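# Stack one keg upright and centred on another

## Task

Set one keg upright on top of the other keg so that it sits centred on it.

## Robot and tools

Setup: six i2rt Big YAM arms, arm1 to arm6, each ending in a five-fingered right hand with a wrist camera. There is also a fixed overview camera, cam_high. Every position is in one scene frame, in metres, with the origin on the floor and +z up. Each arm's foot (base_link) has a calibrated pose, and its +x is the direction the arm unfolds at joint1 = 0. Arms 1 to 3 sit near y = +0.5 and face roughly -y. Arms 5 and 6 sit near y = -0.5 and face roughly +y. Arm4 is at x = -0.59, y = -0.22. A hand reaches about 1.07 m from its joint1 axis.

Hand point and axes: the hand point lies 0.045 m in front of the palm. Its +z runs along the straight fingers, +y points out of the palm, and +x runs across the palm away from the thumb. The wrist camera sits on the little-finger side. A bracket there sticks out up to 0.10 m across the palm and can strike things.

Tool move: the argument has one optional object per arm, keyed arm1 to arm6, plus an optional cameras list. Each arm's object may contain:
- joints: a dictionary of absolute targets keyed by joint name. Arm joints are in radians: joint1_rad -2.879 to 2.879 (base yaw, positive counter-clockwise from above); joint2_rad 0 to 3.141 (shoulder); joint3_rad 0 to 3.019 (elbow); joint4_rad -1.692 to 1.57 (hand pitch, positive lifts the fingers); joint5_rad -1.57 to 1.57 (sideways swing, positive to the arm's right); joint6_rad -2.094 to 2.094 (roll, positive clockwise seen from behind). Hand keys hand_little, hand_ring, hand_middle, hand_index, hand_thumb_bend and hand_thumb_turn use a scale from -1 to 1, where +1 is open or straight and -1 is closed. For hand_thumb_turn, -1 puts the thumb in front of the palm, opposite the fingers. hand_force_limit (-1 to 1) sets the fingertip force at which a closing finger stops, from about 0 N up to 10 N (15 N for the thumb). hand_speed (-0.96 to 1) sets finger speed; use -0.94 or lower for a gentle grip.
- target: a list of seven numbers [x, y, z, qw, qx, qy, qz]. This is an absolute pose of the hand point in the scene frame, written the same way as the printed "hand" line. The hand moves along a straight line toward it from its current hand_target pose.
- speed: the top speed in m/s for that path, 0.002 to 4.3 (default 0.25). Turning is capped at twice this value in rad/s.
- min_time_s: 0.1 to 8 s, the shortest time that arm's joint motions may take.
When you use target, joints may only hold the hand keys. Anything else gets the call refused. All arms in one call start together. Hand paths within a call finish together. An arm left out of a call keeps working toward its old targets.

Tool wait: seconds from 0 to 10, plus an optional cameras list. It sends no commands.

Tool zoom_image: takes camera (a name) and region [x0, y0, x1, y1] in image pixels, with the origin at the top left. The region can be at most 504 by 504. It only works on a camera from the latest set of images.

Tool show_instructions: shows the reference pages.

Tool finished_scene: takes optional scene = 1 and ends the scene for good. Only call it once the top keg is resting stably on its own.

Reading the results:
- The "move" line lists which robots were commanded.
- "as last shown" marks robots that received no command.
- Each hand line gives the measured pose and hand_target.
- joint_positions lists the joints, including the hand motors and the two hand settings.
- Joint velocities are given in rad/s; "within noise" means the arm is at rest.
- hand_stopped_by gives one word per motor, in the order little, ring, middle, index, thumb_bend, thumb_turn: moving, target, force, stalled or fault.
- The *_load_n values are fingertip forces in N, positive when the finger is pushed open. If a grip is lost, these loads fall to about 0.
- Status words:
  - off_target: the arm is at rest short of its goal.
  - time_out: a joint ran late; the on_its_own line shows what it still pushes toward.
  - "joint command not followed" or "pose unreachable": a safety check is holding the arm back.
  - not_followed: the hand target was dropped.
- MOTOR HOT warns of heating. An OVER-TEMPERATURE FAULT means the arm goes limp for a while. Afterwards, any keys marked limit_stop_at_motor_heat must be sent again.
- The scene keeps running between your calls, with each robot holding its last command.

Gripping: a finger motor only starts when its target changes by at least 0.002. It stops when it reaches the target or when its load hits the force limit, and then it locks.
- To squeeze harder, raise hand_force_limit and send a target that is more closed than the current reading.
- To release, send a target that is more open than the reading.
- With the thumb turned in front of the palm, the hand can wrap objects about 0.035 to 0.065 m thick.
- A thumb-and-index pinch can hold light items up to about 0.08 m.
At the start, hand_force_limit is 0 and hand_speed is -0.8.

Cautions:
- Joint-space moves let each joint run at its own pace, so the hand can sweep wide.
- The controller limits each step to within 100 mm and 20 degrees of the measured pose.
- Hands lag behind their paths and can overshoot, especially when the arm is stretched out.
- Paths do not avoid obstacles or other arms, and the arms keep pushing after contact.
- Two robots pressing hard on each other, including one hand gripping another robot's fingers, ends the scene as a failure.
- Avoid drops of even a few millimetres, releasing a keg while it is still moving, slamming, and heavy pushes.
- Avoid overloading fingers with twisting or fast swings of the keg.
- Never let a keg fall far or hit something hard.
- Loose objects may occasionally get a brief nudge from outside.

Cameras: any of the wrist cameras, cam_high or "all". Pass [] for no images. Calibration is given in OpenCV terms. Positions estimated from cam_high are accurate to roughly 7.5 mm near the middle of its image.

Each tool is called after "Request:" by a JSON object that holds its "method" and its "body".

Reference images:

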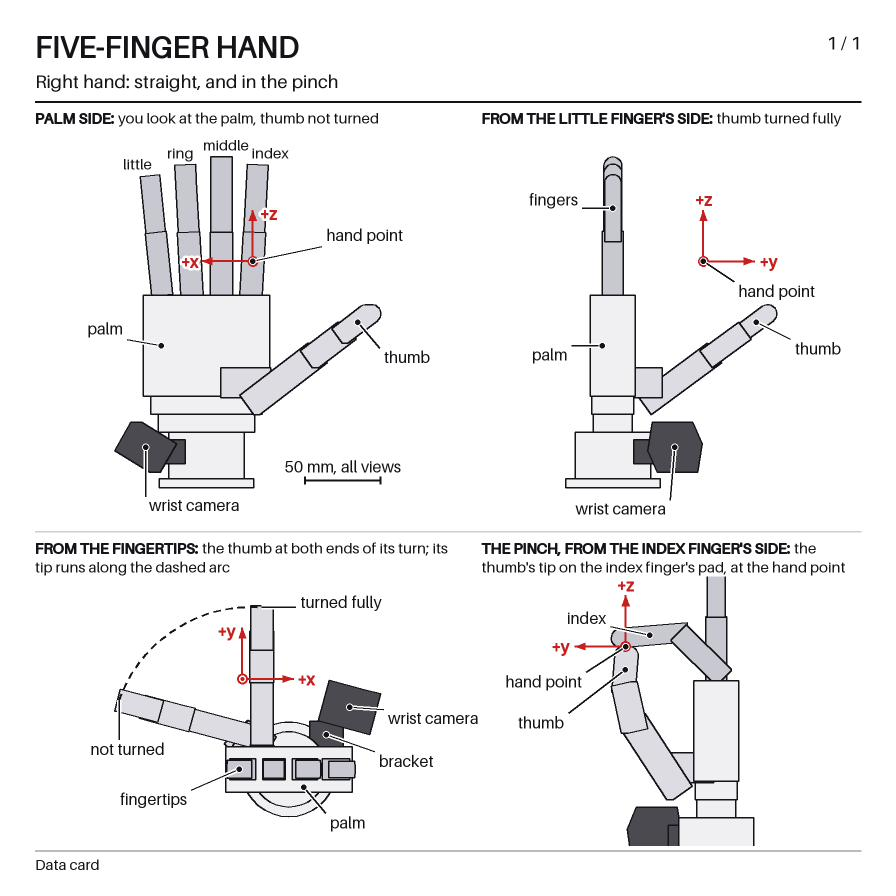

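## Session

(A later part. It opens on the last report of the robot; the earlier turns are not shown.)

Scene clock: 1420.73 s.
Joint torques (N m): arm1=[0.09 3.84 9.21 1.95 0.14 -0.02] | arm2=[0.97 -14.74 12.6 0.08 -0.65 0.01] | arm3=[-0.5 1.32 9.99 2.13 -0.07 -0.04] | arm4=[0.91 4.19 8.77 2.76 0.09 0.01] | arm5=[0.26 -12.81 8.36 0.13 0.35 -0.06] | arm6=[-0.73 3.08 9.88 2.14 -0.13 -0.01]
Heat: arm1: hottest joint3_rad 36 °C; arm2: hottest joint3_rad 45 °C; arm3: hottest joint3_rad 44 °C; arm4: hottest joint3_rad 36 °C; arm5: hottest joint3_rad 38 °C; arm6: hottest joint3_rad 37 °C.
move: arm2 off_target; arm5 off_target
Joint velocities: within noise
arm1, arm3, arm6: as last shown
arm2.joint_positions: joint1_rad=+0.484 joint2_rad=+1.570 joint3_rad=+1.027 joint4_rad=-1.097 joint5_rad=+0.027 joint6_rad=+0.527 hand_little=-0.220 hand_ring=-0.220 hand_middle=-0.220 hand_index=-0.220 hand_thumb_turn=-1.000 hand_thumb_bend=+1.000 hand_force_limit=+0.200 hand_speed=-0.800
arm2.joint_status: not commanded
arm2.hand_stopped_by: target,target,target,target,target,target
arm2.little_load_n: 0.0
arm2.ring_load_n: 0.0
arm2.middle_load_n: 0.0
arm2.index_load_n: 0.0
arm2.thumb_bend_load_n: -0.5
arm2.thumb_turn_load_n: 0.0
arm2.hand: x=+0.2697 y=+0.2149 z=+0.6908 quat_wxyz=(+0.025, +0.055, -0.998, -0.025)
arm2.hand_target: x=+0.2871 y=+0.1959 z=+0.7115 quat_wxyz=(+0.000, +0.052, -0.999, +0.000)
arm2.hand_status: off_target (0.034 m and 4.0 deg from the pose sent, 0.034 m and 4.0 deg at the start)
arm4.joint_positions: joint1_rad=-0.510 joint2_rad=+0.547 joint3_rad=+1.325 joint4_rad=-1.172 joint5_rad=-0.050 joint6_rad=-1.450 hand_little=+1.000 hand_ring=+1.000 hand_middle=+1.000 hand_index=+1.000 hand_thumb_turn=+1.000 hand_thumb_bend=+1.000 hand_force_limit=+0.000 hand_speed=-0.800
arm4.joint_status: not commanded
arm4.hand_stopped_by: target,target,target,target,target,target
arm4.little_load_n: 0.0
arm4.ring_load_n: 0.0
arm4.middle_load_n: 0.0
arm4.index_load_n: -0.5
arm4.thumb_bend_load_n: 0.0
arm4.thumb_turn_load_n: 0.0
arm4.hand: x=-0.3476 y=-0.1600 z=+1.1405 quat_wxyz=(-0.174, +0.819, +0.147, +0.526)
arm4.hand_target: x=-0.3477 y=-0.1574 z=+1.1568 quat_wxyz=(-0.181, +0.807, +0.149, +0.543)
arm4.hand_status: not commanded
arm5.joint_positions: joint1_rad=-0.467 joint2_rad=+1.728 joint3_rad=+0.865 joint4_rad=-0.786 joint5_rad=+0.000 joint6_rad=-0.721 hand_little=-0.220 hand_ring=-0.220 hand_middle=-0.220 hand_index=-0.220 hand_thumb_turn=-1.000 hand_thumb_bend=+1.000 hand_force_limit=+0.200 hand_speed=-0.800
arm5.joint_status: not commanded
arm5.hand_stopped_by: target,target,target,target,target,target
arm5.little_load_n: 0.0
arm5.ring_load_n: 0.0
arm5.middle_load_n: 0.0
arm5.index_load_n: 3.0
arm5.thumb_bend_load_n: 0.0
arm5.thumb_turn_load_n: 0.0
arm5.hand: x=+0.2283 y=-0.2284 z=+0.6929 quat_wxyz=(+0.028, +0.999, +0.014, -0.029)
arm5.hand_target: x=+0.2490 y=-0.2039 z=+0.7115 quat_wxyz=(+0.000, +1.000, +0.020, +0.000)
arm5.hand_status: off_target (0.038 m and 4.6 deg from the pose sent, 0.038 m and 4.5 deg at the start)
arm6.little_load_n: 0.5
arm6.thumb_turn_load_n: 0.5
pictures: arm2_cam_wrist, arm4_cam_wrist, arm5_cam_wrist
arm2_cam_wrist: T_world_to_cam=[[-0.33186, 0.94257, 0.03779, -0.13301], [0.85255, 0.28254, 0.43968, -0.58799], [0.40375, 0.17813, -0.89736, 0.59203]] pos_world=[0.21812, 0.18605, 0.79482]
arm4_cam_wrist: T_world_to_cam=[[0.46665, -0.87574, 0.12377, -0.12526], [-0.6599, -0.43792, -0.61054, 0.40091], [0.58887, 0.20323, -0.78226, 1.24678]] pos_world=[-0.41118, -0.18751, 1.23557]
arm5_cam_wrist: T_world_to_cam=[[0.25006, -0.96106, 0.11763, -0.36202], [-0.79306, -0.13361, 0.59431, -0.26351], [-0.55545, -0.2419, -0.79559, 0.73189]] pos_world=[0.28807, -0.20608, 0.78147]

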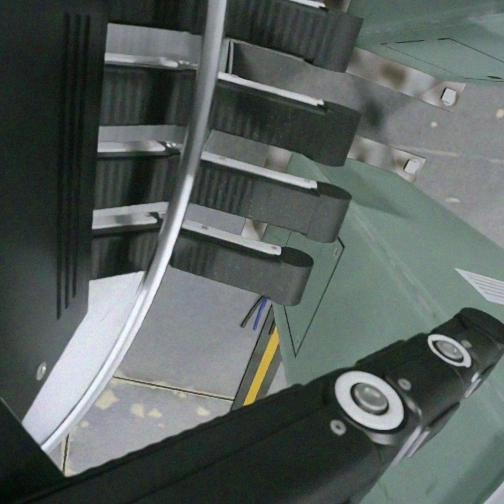

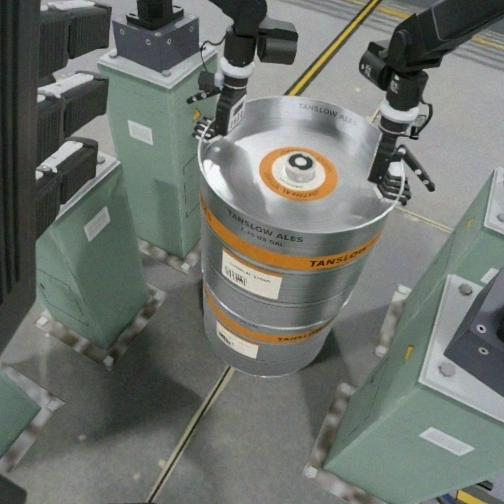

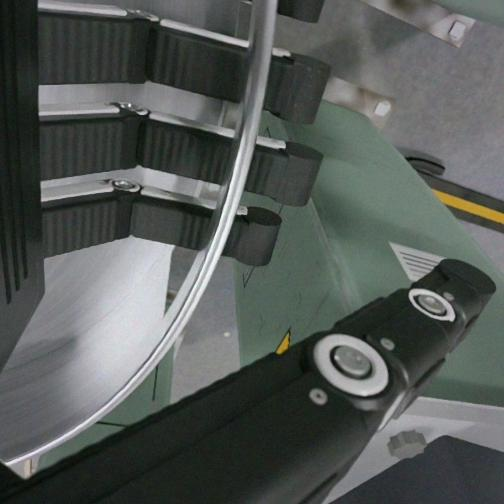

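Request:
{"method": "wait", "body": {"seconds": 0.1, "cameras": ["arm2_cam_wrist", "arm5_cam_wrist", "arm4_cam_wrist", "cam_high", "arm1_cam_wrist", "arm6_cam_wrist"]}}

Request:
{"method": "zoom_image", "body": {"camera": "cam_high", "region": [240, 180, 320, 260]}}

Request:
{"method": "zoom_image", "body": {"camera": "arm4_cam_wrist", "region": [190, 230, 370, 390]}}

Request:
{"method": "zoom_image", "body": {"camera": "arm2_cam_wrist", "region": [90, 200, 330, 440]}}

Request:
{"method": "zoom_image", "body": {"camera": "arm5_cam_wrist", "region": [90, 180, 330, 420]}}

Scene clock: 1481.13 s.
Joint torques (N m): arm1=[0.03 3.78 9.14 2 0.15 -0.03] | arm2=[0.91 -14.74 12.62 0.08 -0.66 0.02] | arm3=[-0.5 1.44 10.04 2.11 -0.09 -0.03] | arm4=[0.73 4.31 8.8 2.7 0.09 0.01] | arm5=[0.26 -12.81 8.36 0.13 0.35 -0.06] | arm6=[-1.08 3.08 9.83 2.09 -0.14 -0.02]
Heat: arm1: hottest joint3_rad 36 °C; arm2: hottest joint3_rad 45 °C; arm3: hottest joint3_rad 44 °C; arm4: hottest joint3_rad 36 °C; arm5: hottest joint3_rad 36 °C; arm6: hottest joint3_rad 37 °C.
Joint velocities: within noise
arm1.joint_positions: joint1_rad=+0.350 joint2_rad=+0.567 joint3_rad=+1.375 joint4_rad=-1.336 joint5_rad=+0.100 joint6_rad=-1.400 hand_little=+1.000 hand_ring=+1.000 hand_middle=+1.000 hand_index=+1.000 hand_thumb_turn=+1.000 hand_thumb_bend=+1.000 hand_force_limit=+0.000 hand_speed=-0.800
arm1.joint_status: not commanded
arm1.hand_stopped_by: target,target,target,target,target,target
arm1.little_load_n: 0.0
arm1.ring_load_n: 0.0
arm1.middle_load_n: 0.0
arm1.index_load_n: 0.0
arm1.thumb_bend_load_n: 0.0
arm1.thumb_turn_load_n: 0.0
arm1.hand: x=+0.3920 y=+0.2451 z=+1.2798 quat_wxyz=(+0.307, +0.620, -0.603, +0.396)
arm1.hand_target: x=+0.3916 y=+0.2469 z=+1.2868 quat_wxyz=(+0.311, +0.617, -0.601, +0.402)
arm1.hand_status: not commanded
arm2.joint_positions: joint1_rad=+0.484 joint2_rad=+1.570 joint3_rad=+1.027 joint4_rad=-1.097 joint5_rad=+0.027 joint6_rad=+0.527 hand_little=-0.220 hand_ring=-0.220 hand_middle=-0.220 hand_index=-0.220 hand_thumb_turn=-1.000 hand_thumb_bend=+1.000 hand_force_limit=+0.200 hand_speed=-0.800
arm2.joint_status: not commanded
arm2.hand_stopped_by: target,target,target,target,target,target
arm2.little_load_n: 0.0
arm2.ring_load_n: 0.0
arm2.middle_load_n: 0.0
arm2.index_load_n: 0.0
arm2.thumb_bend_load_n: 0.0
arm2.thumb_turn_load_n: 0.0
arm2.hand: x=+0.2697 y=+0.2149 z=+0.6908 quat_wxyz=(+0.025, +0.055, -0.998, -0.025)
arm2.hand_target: x=+0.2871 y=+0.1959 z=+0.7115 quat_wxyz=(+0.000, +0.052, -0.999, +0.000)
arm2.hand_status: off_target (0.034 m and 4.0 deg from the pose sent, 0.034 m and 4.0 deg at the start)
arm3.joint_positions: joint1_rad=-0.553 joint2_rad=+0.607 joint3_rad=+1.465 joint4_rad=-1.236 joint5_rad=+0.200 joint6_rad=-0.950 hand_little=+1.000 hand_ring=+1.000 hand_middle=+1.000 hand_index=+1.000 hand_thumb_turn=+1.000 hand_thumb_bend=+1.000 hand_force_limit=+0.000 hand_speed=-0.800
arm3.joint_status: not commanded
arm3.hand_stopped_by: target,target,target,target,target,target
arm3.little_load_n: 0.0
arm3.ring_load_n: 0.0
arm3.middle_load_n: 0.0
arm3.index_load_n: 0.0
arm3.thumb_bend_load_n: 0.0
arm3.thumb_turn_load_n: 0.0
arm3.hand: x=-0.6343 y=+0.4063 z=+1.1828 quat_wxyz=(+0.466, +0.042, -0.827, +0.313)
arm3.hand_target: x=-0.6314 y=+0.4053 z=+1.1907 quat_wxyz=(+0.469, +0.046, -0.821, +0.322)
arm3.hand_status: not commanded
arm4.joint_positions: joint1_rad=-0.510 joint2_rad=+0.547 joint3_rad=+1.325 joint4_rad=-1.172 joint5_rad=-0.050 joint6_rad=-1.450 hand_little=+1.000 hand_ring=+1.000 hand_middle=+1.000 hand_index=+1.000 hand_thumb_turn=+1.000 hand_thumb_bend=+1.000 hand_force_limit=+0.000 hand_speed=-0.800
arm4.joint_status: not commanded
arm4.hand_stopped_by: target,target,target,target,target,target
arm4.little_load_n: 0.5
arm4.ring_load_n: 0.0
arm4.middle_load_n: 0.0
arm4.index_load_n: 0.0
arm4.thumb_bend_load_n: 0.0
arm4.thumb_turn_load_n: 0.0
arm4.hand: x=-0.3476 y=-0.1600 z=+1.1405 quat_wxyz=(-0.174, +0.819, +0.147, +0.526)
arm4.hand_target: x=-0.3477 y=-0.1574 z=+1.1568 quat_wxyz=(-0.181, +0.807, +0.149, +0.543)
arm4.hand_status: not commanded
arm5.joint_positions: joint1_rad=-0.467 joint2_rad=+1.728 joint3_rad=+0.865 joint4_rad=-0.786 joint5_rad=+0.000 joint6_rad=-0.721 hand_little=-0.220 hand_ring=-0.220 hand_middle=-0.220 hand_index=-0.220 hand_thumb_turn=-1.000 hand_thumb_bend=+1.000 hand_force_limit=+0.200 hand_speed=-0.800
arm5.joint_status: not commanded
arm5.hand_stopped_by: target,target,target,target,target,target
arm5.little_load_n: 0.0
arm5.ring_load_n: 0.0
arm5.middle_load_n: 0.0
arm5.index_load_n: 3.0
arm5.thumb_bend_load_n: 0.0
arm5.thumb_turn_load_n: 0.0
arm5.hand: x=+0.2283 y=-0.2284 z=+0.6929 quat_wxyz=(+0.028, +0.999, +0.014, -0.029)
arm5.hand_target: x=+0.2490 y=-0.2039 z=+0.7115 quat_wxyz=(+0.000, +1.000, +0.020, +0.000)
arm5.hand_status: off_target (0.038 m and 4.6 deg from the pose sent, 0.038 m and 4.5 deg at the start)
arm6.joint_positions: joint1_rad=-0.100 joint2_rad=+0.557 joint3_rad=+1.325 joint4_rad=-1.516 joint5_rad=-0.200 joint6_rad=-0.950 hand_little=+1.000 hand_ring=+1.000 hand_middle=+1.000 hand_index=+1.000 hand_thumb_turn=+1.000 hand_thumb_bend=+1.000 hand_force_limit=+0.000 hand_speed=-0.800
arm6.joint_status: not commanded
arm6.hand_stopped_by: target,target,target,target,target,target
arm6.little_load_n: 0.0
arm6.ring_load_n: 0.0
arm6.middle_load_n: 0.0
arm6.index_load_n: 0.0
arm6.thumb_bend_load_n: 0.0
arm6.thumb_turn_load_n: 0.0
arm6.hand: x=+0.4369 y=-0.3659 z=+1.1294 quat_wxyz=(-0.406, +0.760, +0.501, +0.075)
arm6.hand_target: x=+0.4370 y=-0.3663 z=+1.1363 quat_wxyz=(-0.414, +0.757, +0.500, +0.079)
arm6.hand_status: not commanded
wait: 0.10 s; at rest from the start
pictures: arm1_cam_wrist, arm2_cam_wrist, arm4_cam_wrist, arm5_cam_wrist, arm6_cam_wrist, cam_high
arm2_cam_wrist: T_world_to_cam=[[-0.33186, 0.94257, 0.03779, -0.13301], [0.85255, 0.28254, 0.43968, -0.58799], [0.40375, 0.17813, -0.89736, 0.59203]] pos_world=[0.21812, 0.18605, 0.79482]
arm4_cam_wrist: T_world_to_cam=[[0.46665, -0.87574, 0.12377, -0.12526], [-0.6599, -0.43792, -0.61054, 0.40091], [0.58887, 0.20323, -0.78226, 1.24678]] pos_world=[-0.41118, -0.18751, 1.23557]
arm5_cam_wrist: T_world_to_cam=[[0.25006, -0.96106, 0.11763, -0.36202], [-0.79306, -0.13361, 0.59431, -0.26351], [-0.55545, -0.2419, -0.79559, 0.73189]] pos_world=[0.28807, -0.20608, 0.78147]

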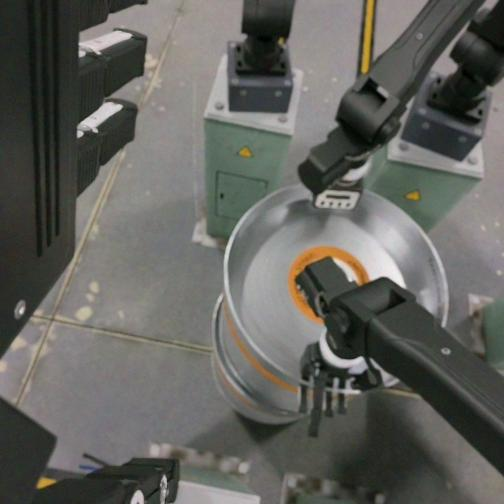

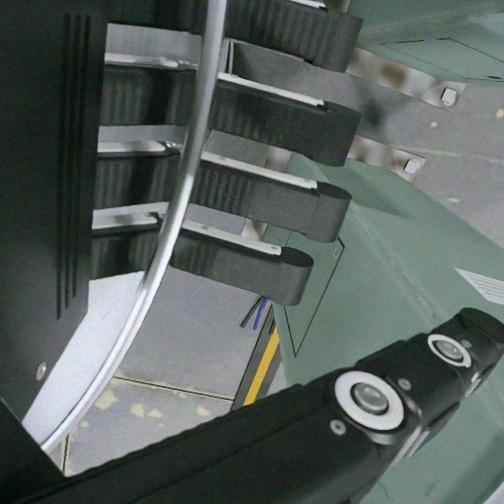

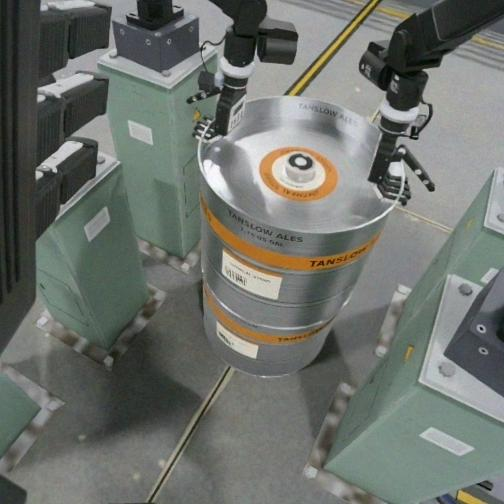

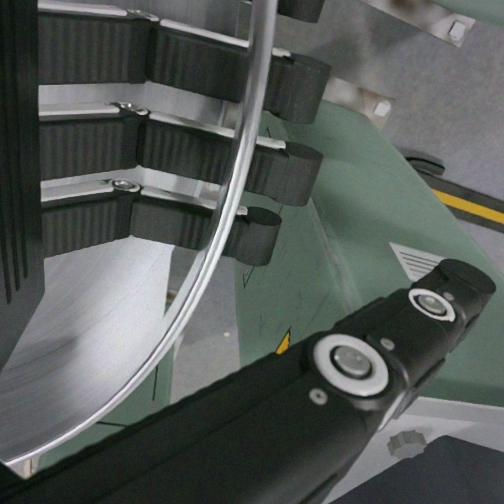

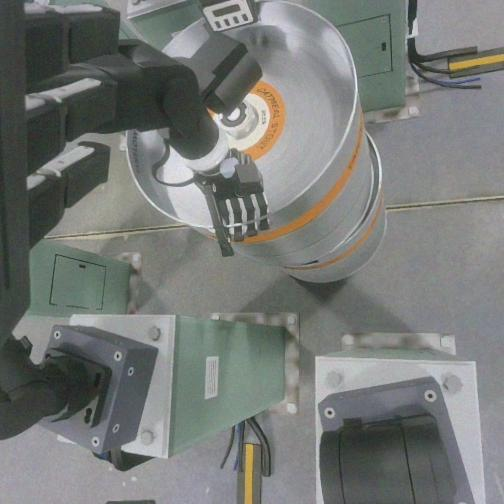

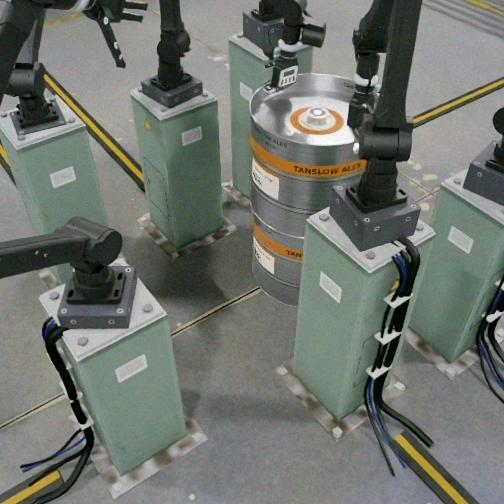

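Scaled by 6.300.

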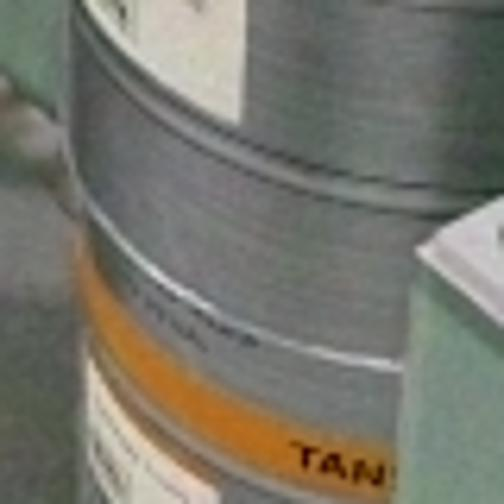

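Scaled by 2.800.

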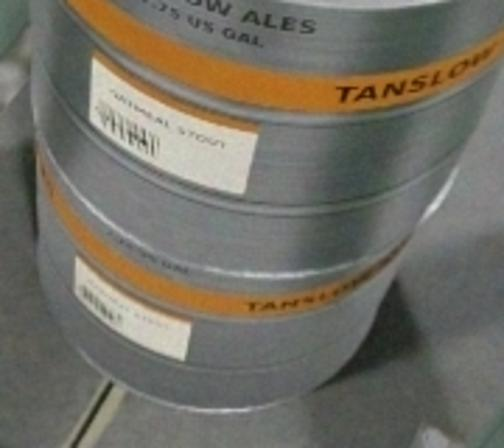

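Scaled by 2.100.

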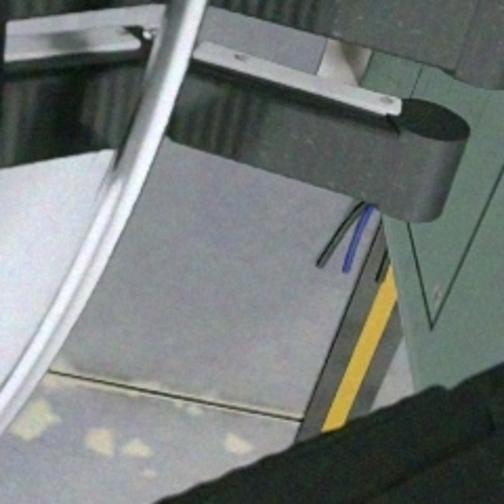

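Scaled by 2.100.

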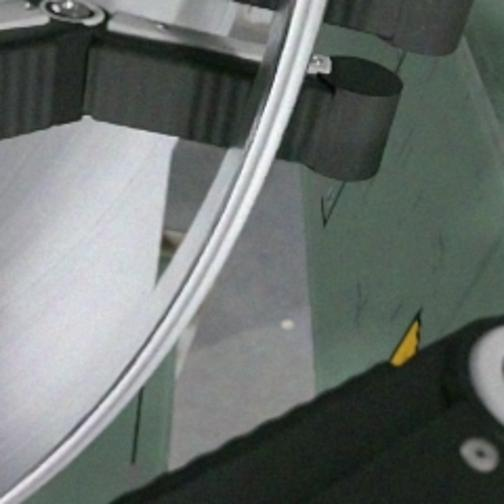

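Request:
{"method": "zoom_image", "body": {"camera": "arm1_cam_wrist", "region": [190, 160, 470, 440]}}

Request:
{"method": "zoom_image", "body": {"camera": "arm6_cam_wrist", "region": [240, 80, 400, 290]}}

Request:
{"method": "zoom_image", "body": {"camera": "cam_high", "region": [230, 60, 400, 320]}}

Request:
{"method": "zoom_image", "body": {"camera": "arm4_cam_wrist", "region": [180, 80, 440, 390]}}

Scaled by 1.800.

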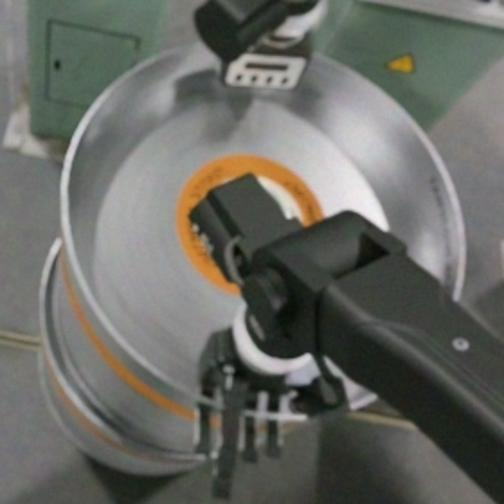

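Scaled by 2.400.

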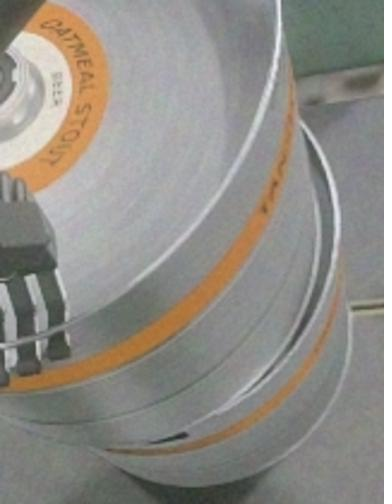

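Scaled by 1.938.

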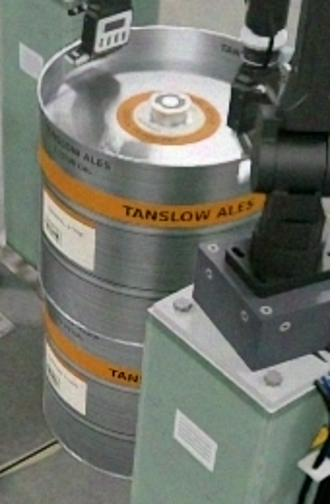

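Scaled by 1.626.

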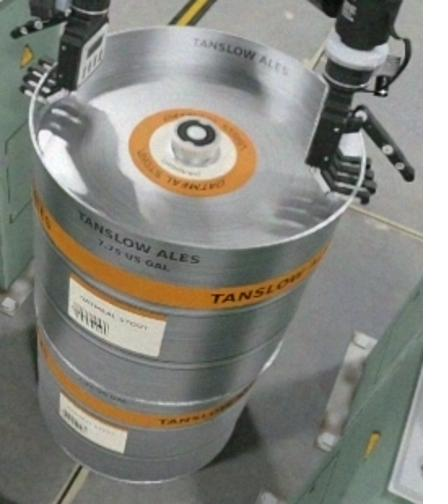

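Request:
{"method": "zoom_image", "body": {"camera": "arm1_cam_wrist", "region": [200, 280, 320, 430]}}

Request:
{"method": "zoom_image", "body": {"camera": "arm6_cam_wrist", "region": [300, 110, 400, 270]}}

Scaled by 3.360.

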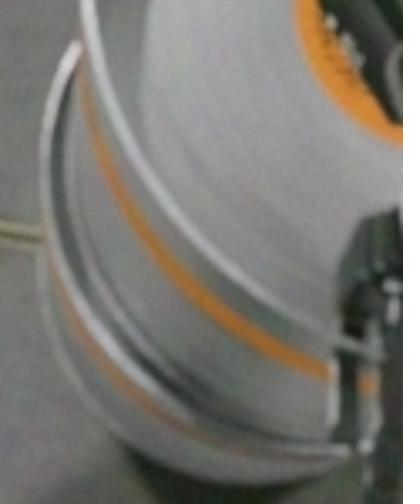

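Scaled by 3.150.

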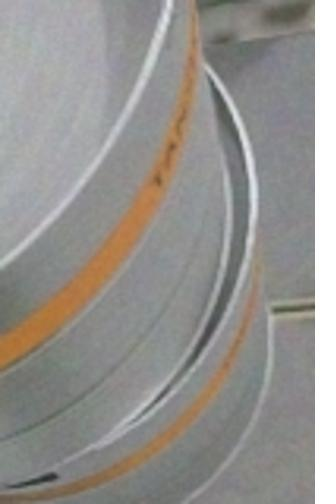

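Request:
{"method": "move", "body": {"arm2": {"target": [0.287, 0.228, 0.700, -0.02, 0.055, -0.998, 0.0], "speed": 0.03, "joints": {"hand_little": -0.45, "hand_ring": -0.45, "hand_middle": -0.45, "hand_index": -0.45}}, "arm5": {"target": [0.249, -0.240, 0.700, 0, 0.999, 0.014, 0.02], "speed": 0.03, "joints": {"hand_little": -0.5, "hand_ring": -0.5, "hand_middle": -0.5, "hand_index": -0.5}}, "cameras": ["arm2_cam_wrist", "arm5_cam_wrist"]}}

Scene clock: 1677.50 s.
Joint torques (N m): arm1=[0.03 3.9 9.14 2.04 0.15 -0.03] | arm2=[3.25 -14.1 7.98 0.81 -1.1 0.13] | arm3=[-0.32 1.38 9.99 2.13 -0.07 -0.03] | arm4=[0.91 4.37 8.76 2.69 0.09 0.02] | arm5=[-1.73 -11.93 5.27 0.85 0.93 -0.12] | arm6=[-0.67 2.9 9.81 2.19 -0.12 -0.03]
Heat: arm1: hottest joint3_rad 37 °C; arm2: hottest joint3_rad 45 °C; arm3: hottest joint3_rad 44 °C; arm4: hottest joint3_rad 37 °C; arm5: hottest joint3_rad 36 °C; arm6: hottest joint3_rad 38 °C.
move: arm2 off_target; arm5 off_target
Joint velocities: within noise
arm1, arm3, arm4, arm6: as last shown
arm2.joint_positions: joint1_rad=+0.484 joint2_rad=+1.512 joint3_rad=+0.974 joint4_rad=-1.047 joint5_rad=+0.004 joint6_rad=+0.542 hand_little=-0.450 hand_ring=-0.450 hand_middle=-0.450 hand_index=-0.450 hand_thumb_turn=-1.000 hand_thumb_bend=+1.000 hand_force_limit=+0.200 hand_speed=-0.800
arm2.joint_status: all done
arm2.hand_stopped_by: target,target,target,target,target,target
arm2.little_load_n: 0.0
arm2.ring_load_n: 0.0
arm2.middle_load_n: 0.0
arm2.index_load_n: 0.0
arm2.thumb_bend_load_n: 0.0
arm2.thumb_turn_load_n: 0.0
arm2.hand: x=+0.2703 y=+0.2225 z=+0.6941 quat_wxyz=(+0.001, +0.047, -0.999, -0.008)
arm2.hand_target: x=+0.2864 y=+0.2282 z=+0.7002 quat_wxyz=(-0.020, +0.055, -0.998, -0.001)
arm2.hand_status: off_target (0.019 m and 2.7 deg from the pose sent, 0.024 m and 5.9 deg at the start)
arm4.little_load_n: 0.0
arm5.joint_positions: joint1_rad=-0.483 joint2_rad=+1.678 joint3_rad=+0.799 joint4_rad=-0.719 joint5_rad=+0.017 joint6_rad=-0.749 hand_little=-0.383 hand_ring=-0.327 hand_middle=-0.272 hand_index=-0.235 hand_thumb_turn=-1.000 hand_thumb_bend=+1.000 hand_force_limit=+0.200 hand_speed=-0.800
arm5.joint_status: hand_little off_target (ended at -0.383, target -0.500); hand_ring off_target (ended at -0.327, target -0.500); hand_middle off_target (ended at -0.272, target -0.500); hand_index off_target (ended at -0.235, target -0.500)
arm5.hand_stopped_by: force,force,force,force,target,target
arm5.little_load_n: 2.0
arm5.ring_load_n: 0.5
arm5.middle_load_n: 0.0
arm5.index_load_n: 0.0
arm5.thumb_bend_load_n: 0.0
arm5.thumb_turn_load_n: 0.0
arm5.hand: x=+0.2299 y=-0.2419 z=+0.6911 quat_wxyz=(+0.014, +1.000, +0.021, -0.006)
arm5.hand_target: x=+0.2485 y=-0.2402 z=+0.7001 quat_wxyz=(+0.001, +1.000, +0.014, +0.020)
arm5.hand_status: off_target (0.021 m and 3.4 deg from the pose sent, 0.025 m and 6.4 deg at the start)
arm2_cam_wrist: T_world_to_cam=[[-0.31772, 0.94816, -0.00717, -0.11387], [0.83414, 0.2831, 0.47335, -0.61056], [0.45084, 0.14441, -0.88084, 0.57673]] pos_world=[0.2131, 0.19753, 0.7962]
arm5_cam_wrist: T_world_to_cam=[[0.25816, -0.96081, 0.10094, -0.36553], [-0.81695, -0.16134, 0.55368, -0.23608], [-0.5157, -0.2254, -0.82659, 0.74426]] pos_world=[0.28532, -0.22154, 0.7828]

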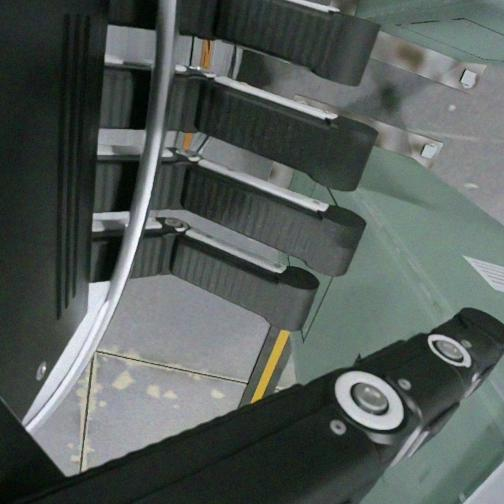

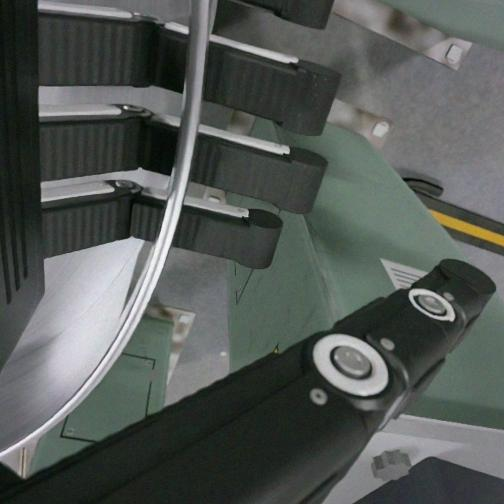

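Request:
{"method": "move", "body": {"arm2": {"target": [0.296, 0.236, 0.735, -0.03, 0.055, -0.998, 0.0], "speed": 0.03}, "arm5": {"target": [0.262, -0.238, 0.735, 0, 0.999, 0.014, 0.03], "speed": 0.03, "joints": {"hand_little": -0.45, "hand_ring": -0.45, "hand_middle": -0.45, "hand_index": -0.45}}, "cameras": ["arm4_cam_wrist", "arm6_cam_wrist", "cam_high"]}}

Request:
{"method": "zoom_image", "body": {"camera": "cam_high", "region": [240, 180, 320, 260]}}

Request:
{"method": "zoom_image", "body": {"camera": "arm6_cam_wrist", "region": [300, 110, 400, 270]}}

Scene clock: 1691.27 s.
Joint torques (N m): arm1=[0.09 4.01 9.17 1.96 0.14 -0.04] | arm2=[4.6 -18.43 11.14 -1.44 -1.72 0.2] | arm3=[-0.5 1.32 10.02 2.14 -0.09 -0.04] | arm4=[0.85 4.42 8.8 2.7 0.08 0.02] | arm5=[-2.14 -15.97 8.5 -1.68 1.13 -0.18] | arm6=[-1.26 3.37 9.85 2.18 -0.12 -0.04]
Heat: arm1: hottest joint3_rad 37 °C; arm2: hottest joint3_rad 41 °C; arm3: hottest joint3_rad 44 °C; arm4: hottest joint3_rad 37 °C; arm5: hottest joint3_rad 36 °C; arm6: hottest joint3_rad 38 °C.
move: arm2 off_target; arm5 off_target
Joint velocities: within noise
arm1, arm3, arm4, arm6: as last shown
arm2.joint_positions: joint1_rad=+0.487 joint2_rad=+1.507 joint3_rad=+0.974 joint4_rad=-1.057 joint5_rad=+0.003 joint6_rad=+0.554 hand_little=-0.450 hand_ring=-0.450 hand_middle=-0.450 hand_index=-0.450 hand_thumb_turn=-1.000 hand_thumb_bend=+1.000 hand_force_limit=+0.200 hand_speed=-0.800
arm2.joint_status: not commanded
arm2.hand_stopped_by: target,target,target,target,target,target
arm2.little_load_n: 2.0
arm2.ring_load_n: 0.0
arm2.middle_load_n: 0.0
arm2.index_load_n: 1.5
arm2.thumb_bend_load_n: 0.0
arm2.thumb_turn_load_n: 0.0
arm2.hand: x=+0.2705 y=+0.2248 z=+0.6964 quat_wxyz=(+0.002, +0.043, -0.999, -0.011)
arm2.hand_target: x=+0.2939 y=+0.2363 z=+0.7326 quat_wxyz=(-0.030, +0.056, -0.998, -0.001)
arm2.hand_status: off_target (0.048 m and 4.1 deg from the pose sent, 0.050 m and 3.7 deg at the start)
arm5.joint_positions: joint1_rad=-0.491 joint2_rad=+1.675 joint3_rad=+0.793 joint4_rad=-0.730 joint5_rad=+0.028 joint6_rad=-0.755 hand_little=-0.450 hand_ring=-0.450 hand_middle=-0.447 hand_index=-0.449 hand_thumb_turn=-1.000 hand_thumb_bend=+1.000 hand_force_limit=+0.200 hand_speed=-0.800
arm5.joint_status: all done
arm5.hand_stopped_by: target,target,force,target,target,target
arm5.little_load_n: 0.5
arm5.ring_load_n: 0.0
arm5.middle_load_n: 5.5
arm5.index_load_n: 3.0
arm5.thumb_bend_load_n: 0.0
arm5.thumb_turn_load_n: 0.0
arm5.hand: x=+0.2299 y=-0.2495 z=+0.6920 quat_wxyz=(+0.022, +1.000, +0.020, -0.007)
arm5.hand_target: x=+0.2600 y=-0.2392 z=+0.7316 quat_wxyz=(+0.001, +0.999, +0.013, +0.031)
arm5.hand_status: off_target (0.055 m and 5.0 deg from the pose sent, 0.054 m and 4.4 deg at the start)
arm4_cam_wrist: T_world_to_cam=[[0.46665, -0.87574, 0.12377, -0.12526], [-0.6599, -0.43792, -0.61054, 0.40091], [0.58887, 0.20323, -0.78226, 1.24678]] pos_world=[-0.41118, -0.18751, 1.23557]

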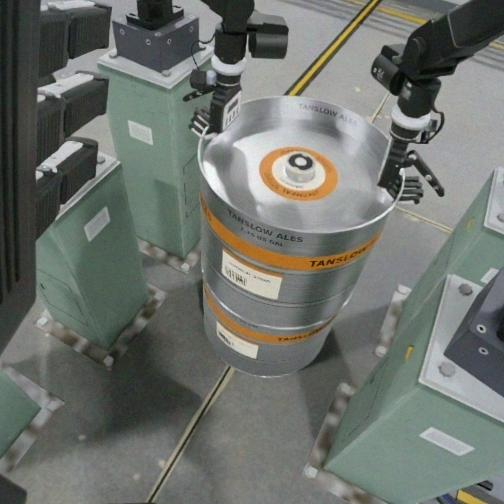

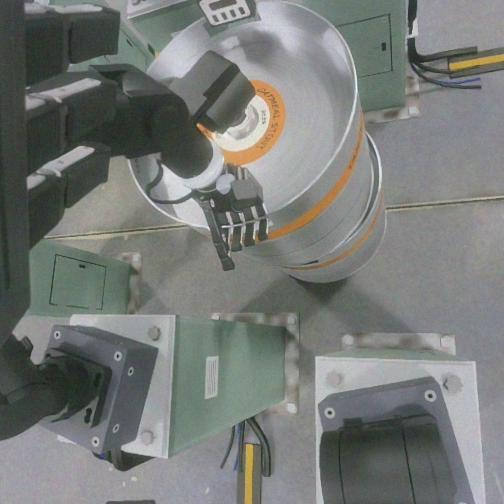

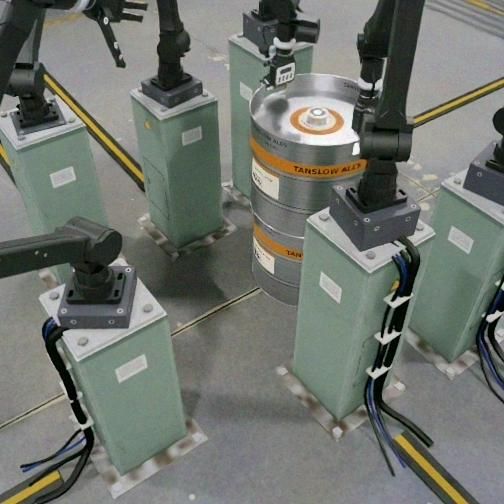

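Scaled by 6.300.

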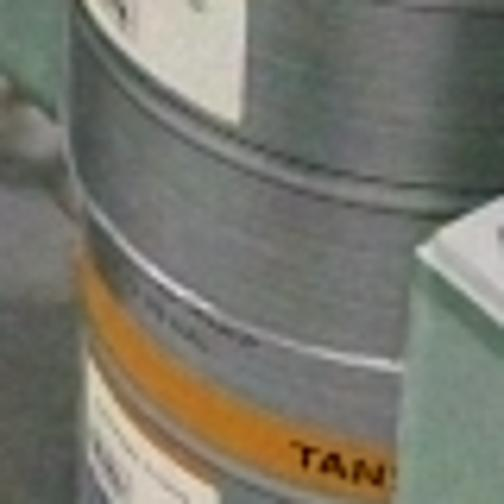

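Scaled by 3.150.

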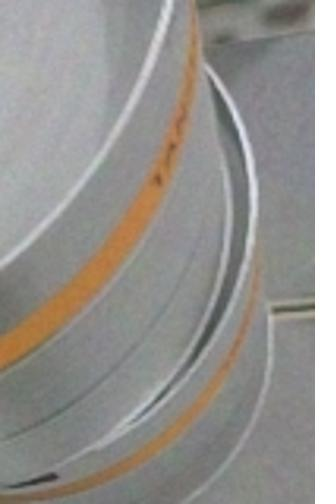

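Request:
{"method": "move", "body": {"arm2": {"target": [0.31, 0.246, 0.76, -0.035, 0.055, -0.998, 0.0], "speed": 0.03}, "arm5": {"target": [0.278, -0.230, 0.76, 0, 0.999, 0.014, 0.035], "speed": 0.03}, "cameras": ["arm4_cam_wrist", "arm6_cam_wrist", "cam_high"]}}

Request:
{"method": "zoom_image", "body": {"camera": "cam_high", "region": [240, 180, 320, 260]}}

Request:
{"method": "zoom_image", "body": {"camera": "arm6_cam_wrist", "region": [300, 110, 400, 270]}}

Scene clock: 1727.03 s.
Joint torques (N m): arm1=[-0.03 3.84 9.14 1.99 0.15 -0.04] | arm2=[5.71 -20.89 13.75 -3.1 -2.47 0.32] | arm3=[-0.5 1.32 9.98 2.15 -0.08 -0.03] | arm4=[0.85 4.25 8.8 2.71 0.07 0.01] | arm5=[-2.37 -17.55 11.11 -3.11 1.4 -0.21] | arm6=[-1.14 2.9 9.87 2.07 -0.1 -0.01]
Heat: arm1: hottest joint3_rad 37 °C; arm2: hottest joint3_rad 39 °C; arm3: hottest joint3_rad 45 °C; arm4: hottest joint3_rad 37 °C; arm5: hottest joint3_rad 36 °C; arm6: hottest joint3_rad 38 °C.
move: arm2 off_target; arm5 off_target
Joint velocities: within noise
arm1, arm3, arm4, arm6: as last shown
arm2.joint_positions: joint1_rad=+0.506 joint2_rad=+1.506 joint3_rad=+0.974 joint4_rad=-1.058 joint5_rad=+0.014 joint6_rad=+0.576 hand_little=-0.450 hand_ring=-0.450 hand_middle=-0.450 hand_index=-0.450 hand_thumb_turn=-1.000 hand_thumb_bend=+1.000 hand_force_limit=+0.200 hand_speed=-0.800
arm2.joint_status: not commanded
arm2.hand_stopped_by: target,target,target,target,target,target
arm2.little_load_n: 3.5
arm2.ring_load_n: 0.0
arm2.middle_load_n: 0.0
arm2.index_load_n: 3.0
arm2.thumb_bend_load_n: 0.0
arm2.thumb_turn_load_n: 0.0
arm2.hand: x=+0.2750 y=+0.2281 z=+0.6962 quat_wxyz=(+0.006, +0.041, -0.999, -0.008)
arm2.hand_target: x=+0.3057 y=+0.2463 z=+0.7537 quat_wxyz=(-0.036, +0.056, -0.998, -0.001)
arm2.hand_status: off_target (0.075 m and 5.0 deg from the pose sent, 0.078 m and 4.6 deg at the start)
arm3.middle_load_n: -0.5
arm5.joint_positions: joint1_rad=-0.498 joint2_rad=+1.680 joint3_rad=+0.814 joint4_rad=-0.752 joint5_rad=+0.029 joint6_rad=-0.762 hand_little=-0.450 hand_ring=-0.450 hand_middle=-0.447 hand_index=-0.449 hand_thumb_turn=-1.000 hand_thumb_bend=+1.000 hand_force_limit=+0.200 hand_speed=-0.800
arm5.joint_status: not commanded
arm5.hand_stopped_by: target,target,force,target,target,target
arm5.little_load_n: 0.5
arm5.ring_load_n: 2.0
arm5.middle_load_n: 8.0
arm5.index_load_n: 5.5
arm5.thumb_bend_load_n: 0.0
arm5.thumb_turn_load_n: 0.0
arm5.hand: x=+0.2353 y=-0.2473 z=+0.6958 quat_wxyz=(+0.025, +0.999, +0.020, -0.008)
arm5.hand_target: x=+0.2740 y=-0.2326 z=+0.7530 quat_wxyz=(+0.000, +0.999, +0.013, +0.037)
arm5.hand_status: off_target (0.079 m and 5.7 deg from the pose sent, 0.086 m and 5.5 deg at the start)
arm4_cam_wrist: T_world_to_cam=[[0.46665, -0.87574, 0.12377, -0.12526], [-0.6599, -0.43792, -0.61054, 0.40091], [0.58887, 0.20323, -0.78226, 1.24678]] pos_world=[-0.41118, -0.18751, 1.23557]

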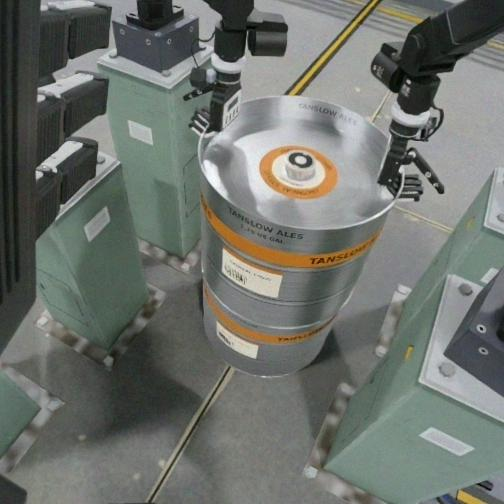

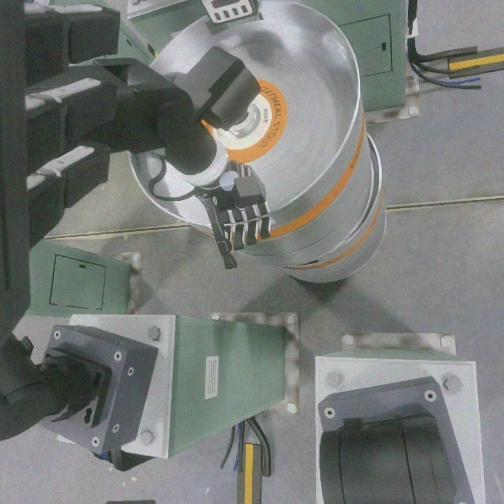

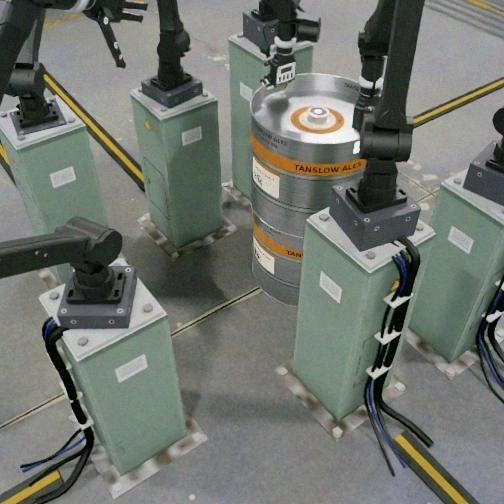

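Scaled by 6.300.

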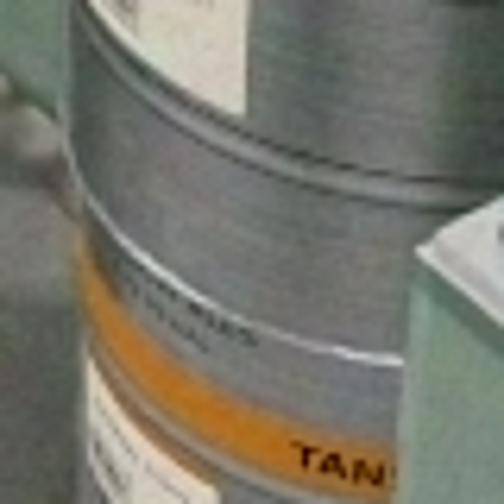

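Scaled by 3.150.

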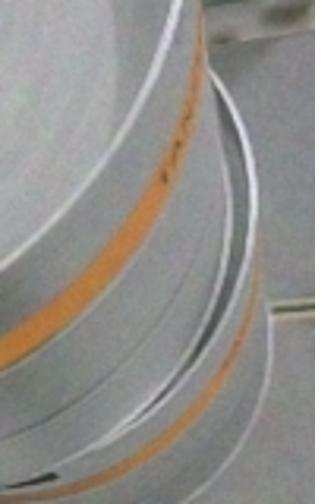

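Request:
{"method": "move", "body": {"arm2": {"target": [0.322, 0.256, 0.772, -0.04, 0.055, -0.998, 0.0], "speed": 0.03}, "arm5": {"target": [0.292, -0.222, 0.772, 0, 0.999, 0.014, 0.04], "speed": 0.03}, "cameras": ["arm4_cam_wrist", "arm6_cam_wrist", "cam_high", "arm2_cam_wrist", "arm5_cam_wrist"]}}

Request:
{"method": "zoom_image", "body": {"camera": "cam_high", "region": [240, 180, 320, 260]}}

Request:
{"method": "zoom_image", "body": {"camera": "arm6_cam_wrist", "region": [300, 110, 400, 270]}}

Scene clock: 1736.77 s.
Joint torques (N m): arm1=[0.15 3.9 9.24 1.96 0.15 -0.04] | arm2=[6.59 -22.18 14.6 -3.67 -3.07 0.39] | arm3=[-0.62 1.38 9.98 2.17 -0.08 -0.04] | arm4=[0.67 4.48 8.79 2.74 0.1 0.02] | arm5=[-2.2 -18.78 11.93 -3.14 1.64 -0.15] | arm6=[-0.62 2.67 9.85 2.22 -0.13 -0.03]
Heat: arm1: hottest joint3_rad 37 °C; arm2: hottest joint5_rad 40 °C; arm3: hottest joint3_rad 45 °C; arm4: hottest joint3_rad 37 °C; arm5: hottest joint3_rad 37 °C; arm6: hottest joint3_rad 38 °C.
move: arm2 off_target; arm5 off_target
Joint velocities: within noise
arm1, arm3, arm4, arm6: as last shown
arm2.joint_positions: joint1_rad=+0.528 joint2_rad=+1.506 joint3_rad=+0.976 joint4_rad=-1.058 joint5_rad=+0.022 joint6_rad=+0.601 hand_little=-0.450 hand_ring=-0.450 hand_middle=-0.450 hand_index=-0.449 hand_thumb_turn=-1.000 hand_thumb_bend=+1.000 hand_force_limit=+0.200 hand_speed=-0.800
arm2.joint_status: not commanded
arm2.hand_stopped_by: target,target,target,target,target,target
arm2.little_load_n: 5.0
arm2.ring_load_n: 0.0
arm2.middle_load_n: 0.0
arm2.index_load_n: 4.5
arm2.thumb_bend_load_n: 0.0
arm2.thumb_turn_load_n: 0.0
arm2.hand: x=+0.2810 y=+0.2315 z=+0.6962 quat_wxyz=(+0.009, +0.039, -0.999, -0.004)
arm2.hand_target: x=+0.3160 y=+0.2558 z=+0.7632 quat_wxyz=(-0.042, +0.057, -0.998, -0.001)
arm2.hand_status: off_target (0.090 m and 5.9 deg from the pose sent, 0.093 m and 5.6 deg at the start)
arm3.middle_load_n: 0.0
arm4.thumb_bend_load_n: -0.5
arm5.joint_positions: joint1_rad=-0.506 joint2_rad=+1.699 joint3_rad=+0.850 joint4_rad=-0.784 joint5_rad=+0.030 joint6_rad=-0.775 hand_little=-0.450 hand_ring=-0.450 hand_middle=-0.447 hand_index=-0.449 hand_thumb_turn=-1.000 hand_thumb_bend=+1.000 hand_force_limit=+0.200 hand_speed=-0.800
arm5.joint_status: not commanded
arm5.hand_stopped_by: target,target,force,target,target,target
arm5.little_load_n: 1.0
arm5.ring_load_n: 2.5
arm5.middle_load_n: 8.0
arm5.index_load_n: 4.5
arm5.thumb_bend_load_n: 0.0
arm5.thumb_turn_load_n: 0.0
arm5.hand: x=+0.2433 y=-0.2438 z=+0.6992 quat_wxyz=(+0.031, +0.999, +0.023, -0.013)
arm5.hand_target: x=+0.2868 y=-0.2256 z=+0.7644 quat_wxyz=(+0.000, +0.999, +0.013, +0.042)
arm5.hand_status: off_target (0.090 m and 7.1 deg from the pose sent, 0.098 m and 6.2 deg at the start)
arm6.index_load_n: -0.5
pictures: arm2_cam_wrist, arm4_cam_wrist, arm5_cam_wrist, arm6_cam_wrist, cam_high
arm2_cam_wrist: T_world_to_cam=[[-0.303, 0.95293, -0.01085, -0.12177], [0.84629, 0.27429, 0.45669, -0.61276], [0.43817, 0.1292, -0.88956, 0.58565]] pos_world=[0.22506, 0.20844, 0.79949]
arm4_cam_wrist: T_world_to_cam=[[0.46665, -0.87574, 0.12377, -0.12526], [-0.6599, -0.43792, -0.61054, 0.40091], [0.58887, 0.20323, -0.78226, 1.24678]] pos_world=[-0.41118, -0.18751, 1.23557]
arm5_cam_wrist: T_world_to_cam=[[0.26318, -0.9559, 0.13034, -0.39216], [-0.80819, -0.14467, 0.57088, -0.23999], [-0.52684, -0.25559, -0.81063, 0.74164]] pos_world=[0.29999, -0.22004, 0.78931]

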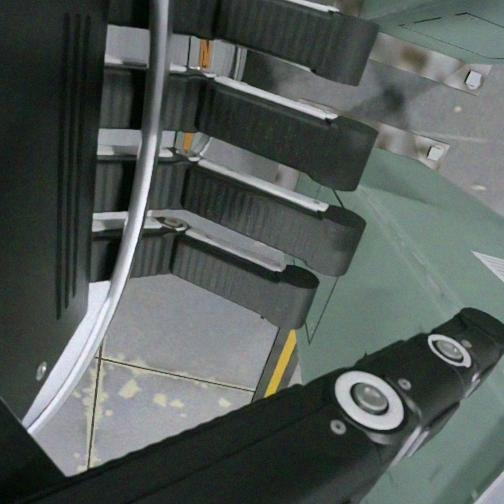

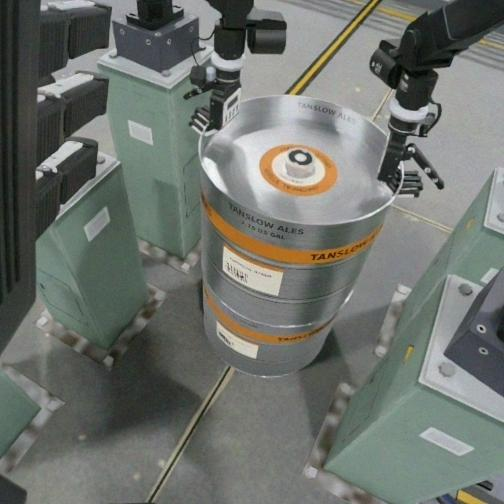

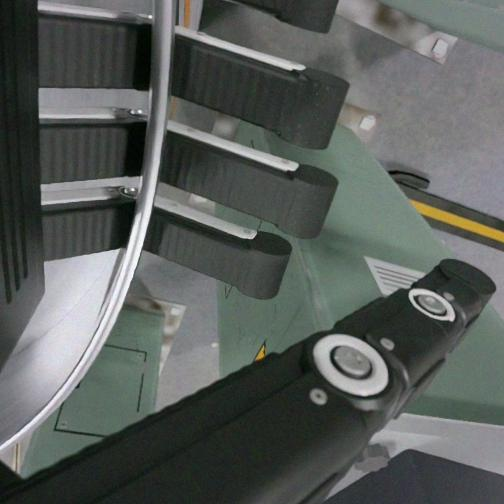

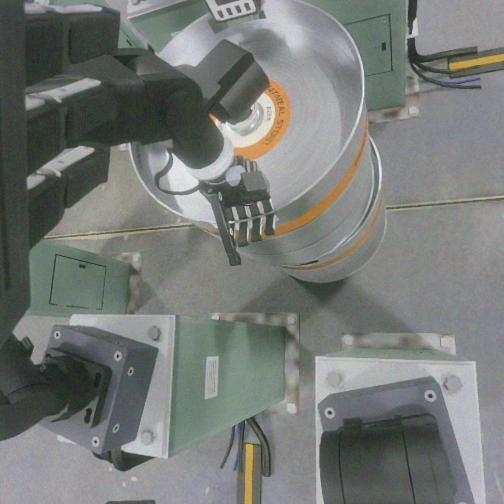

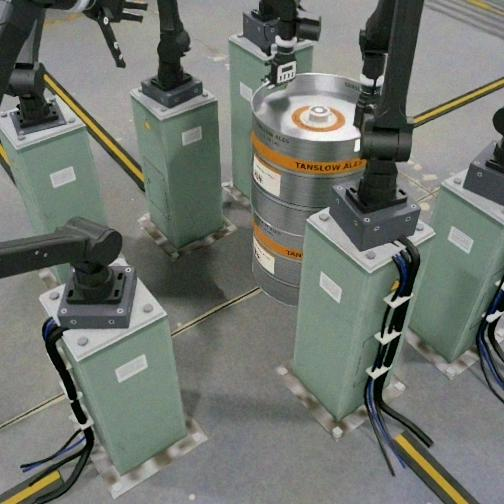

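Scaled by 6.300.

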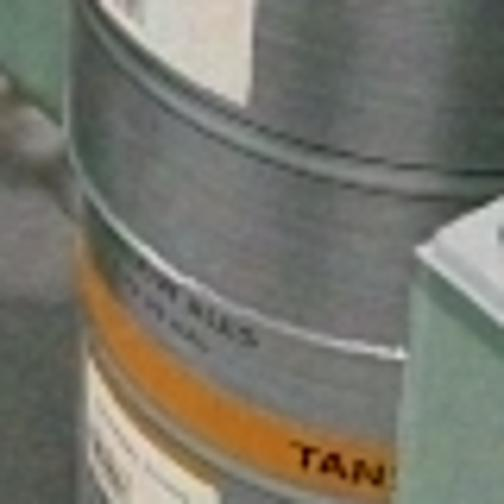

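Scaled by 3.150.

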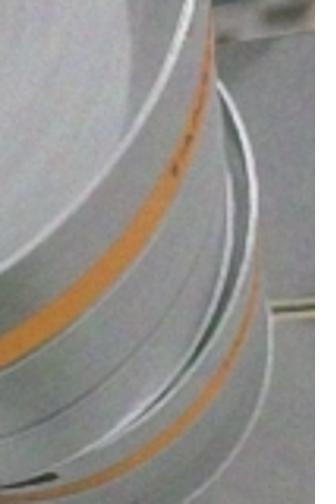

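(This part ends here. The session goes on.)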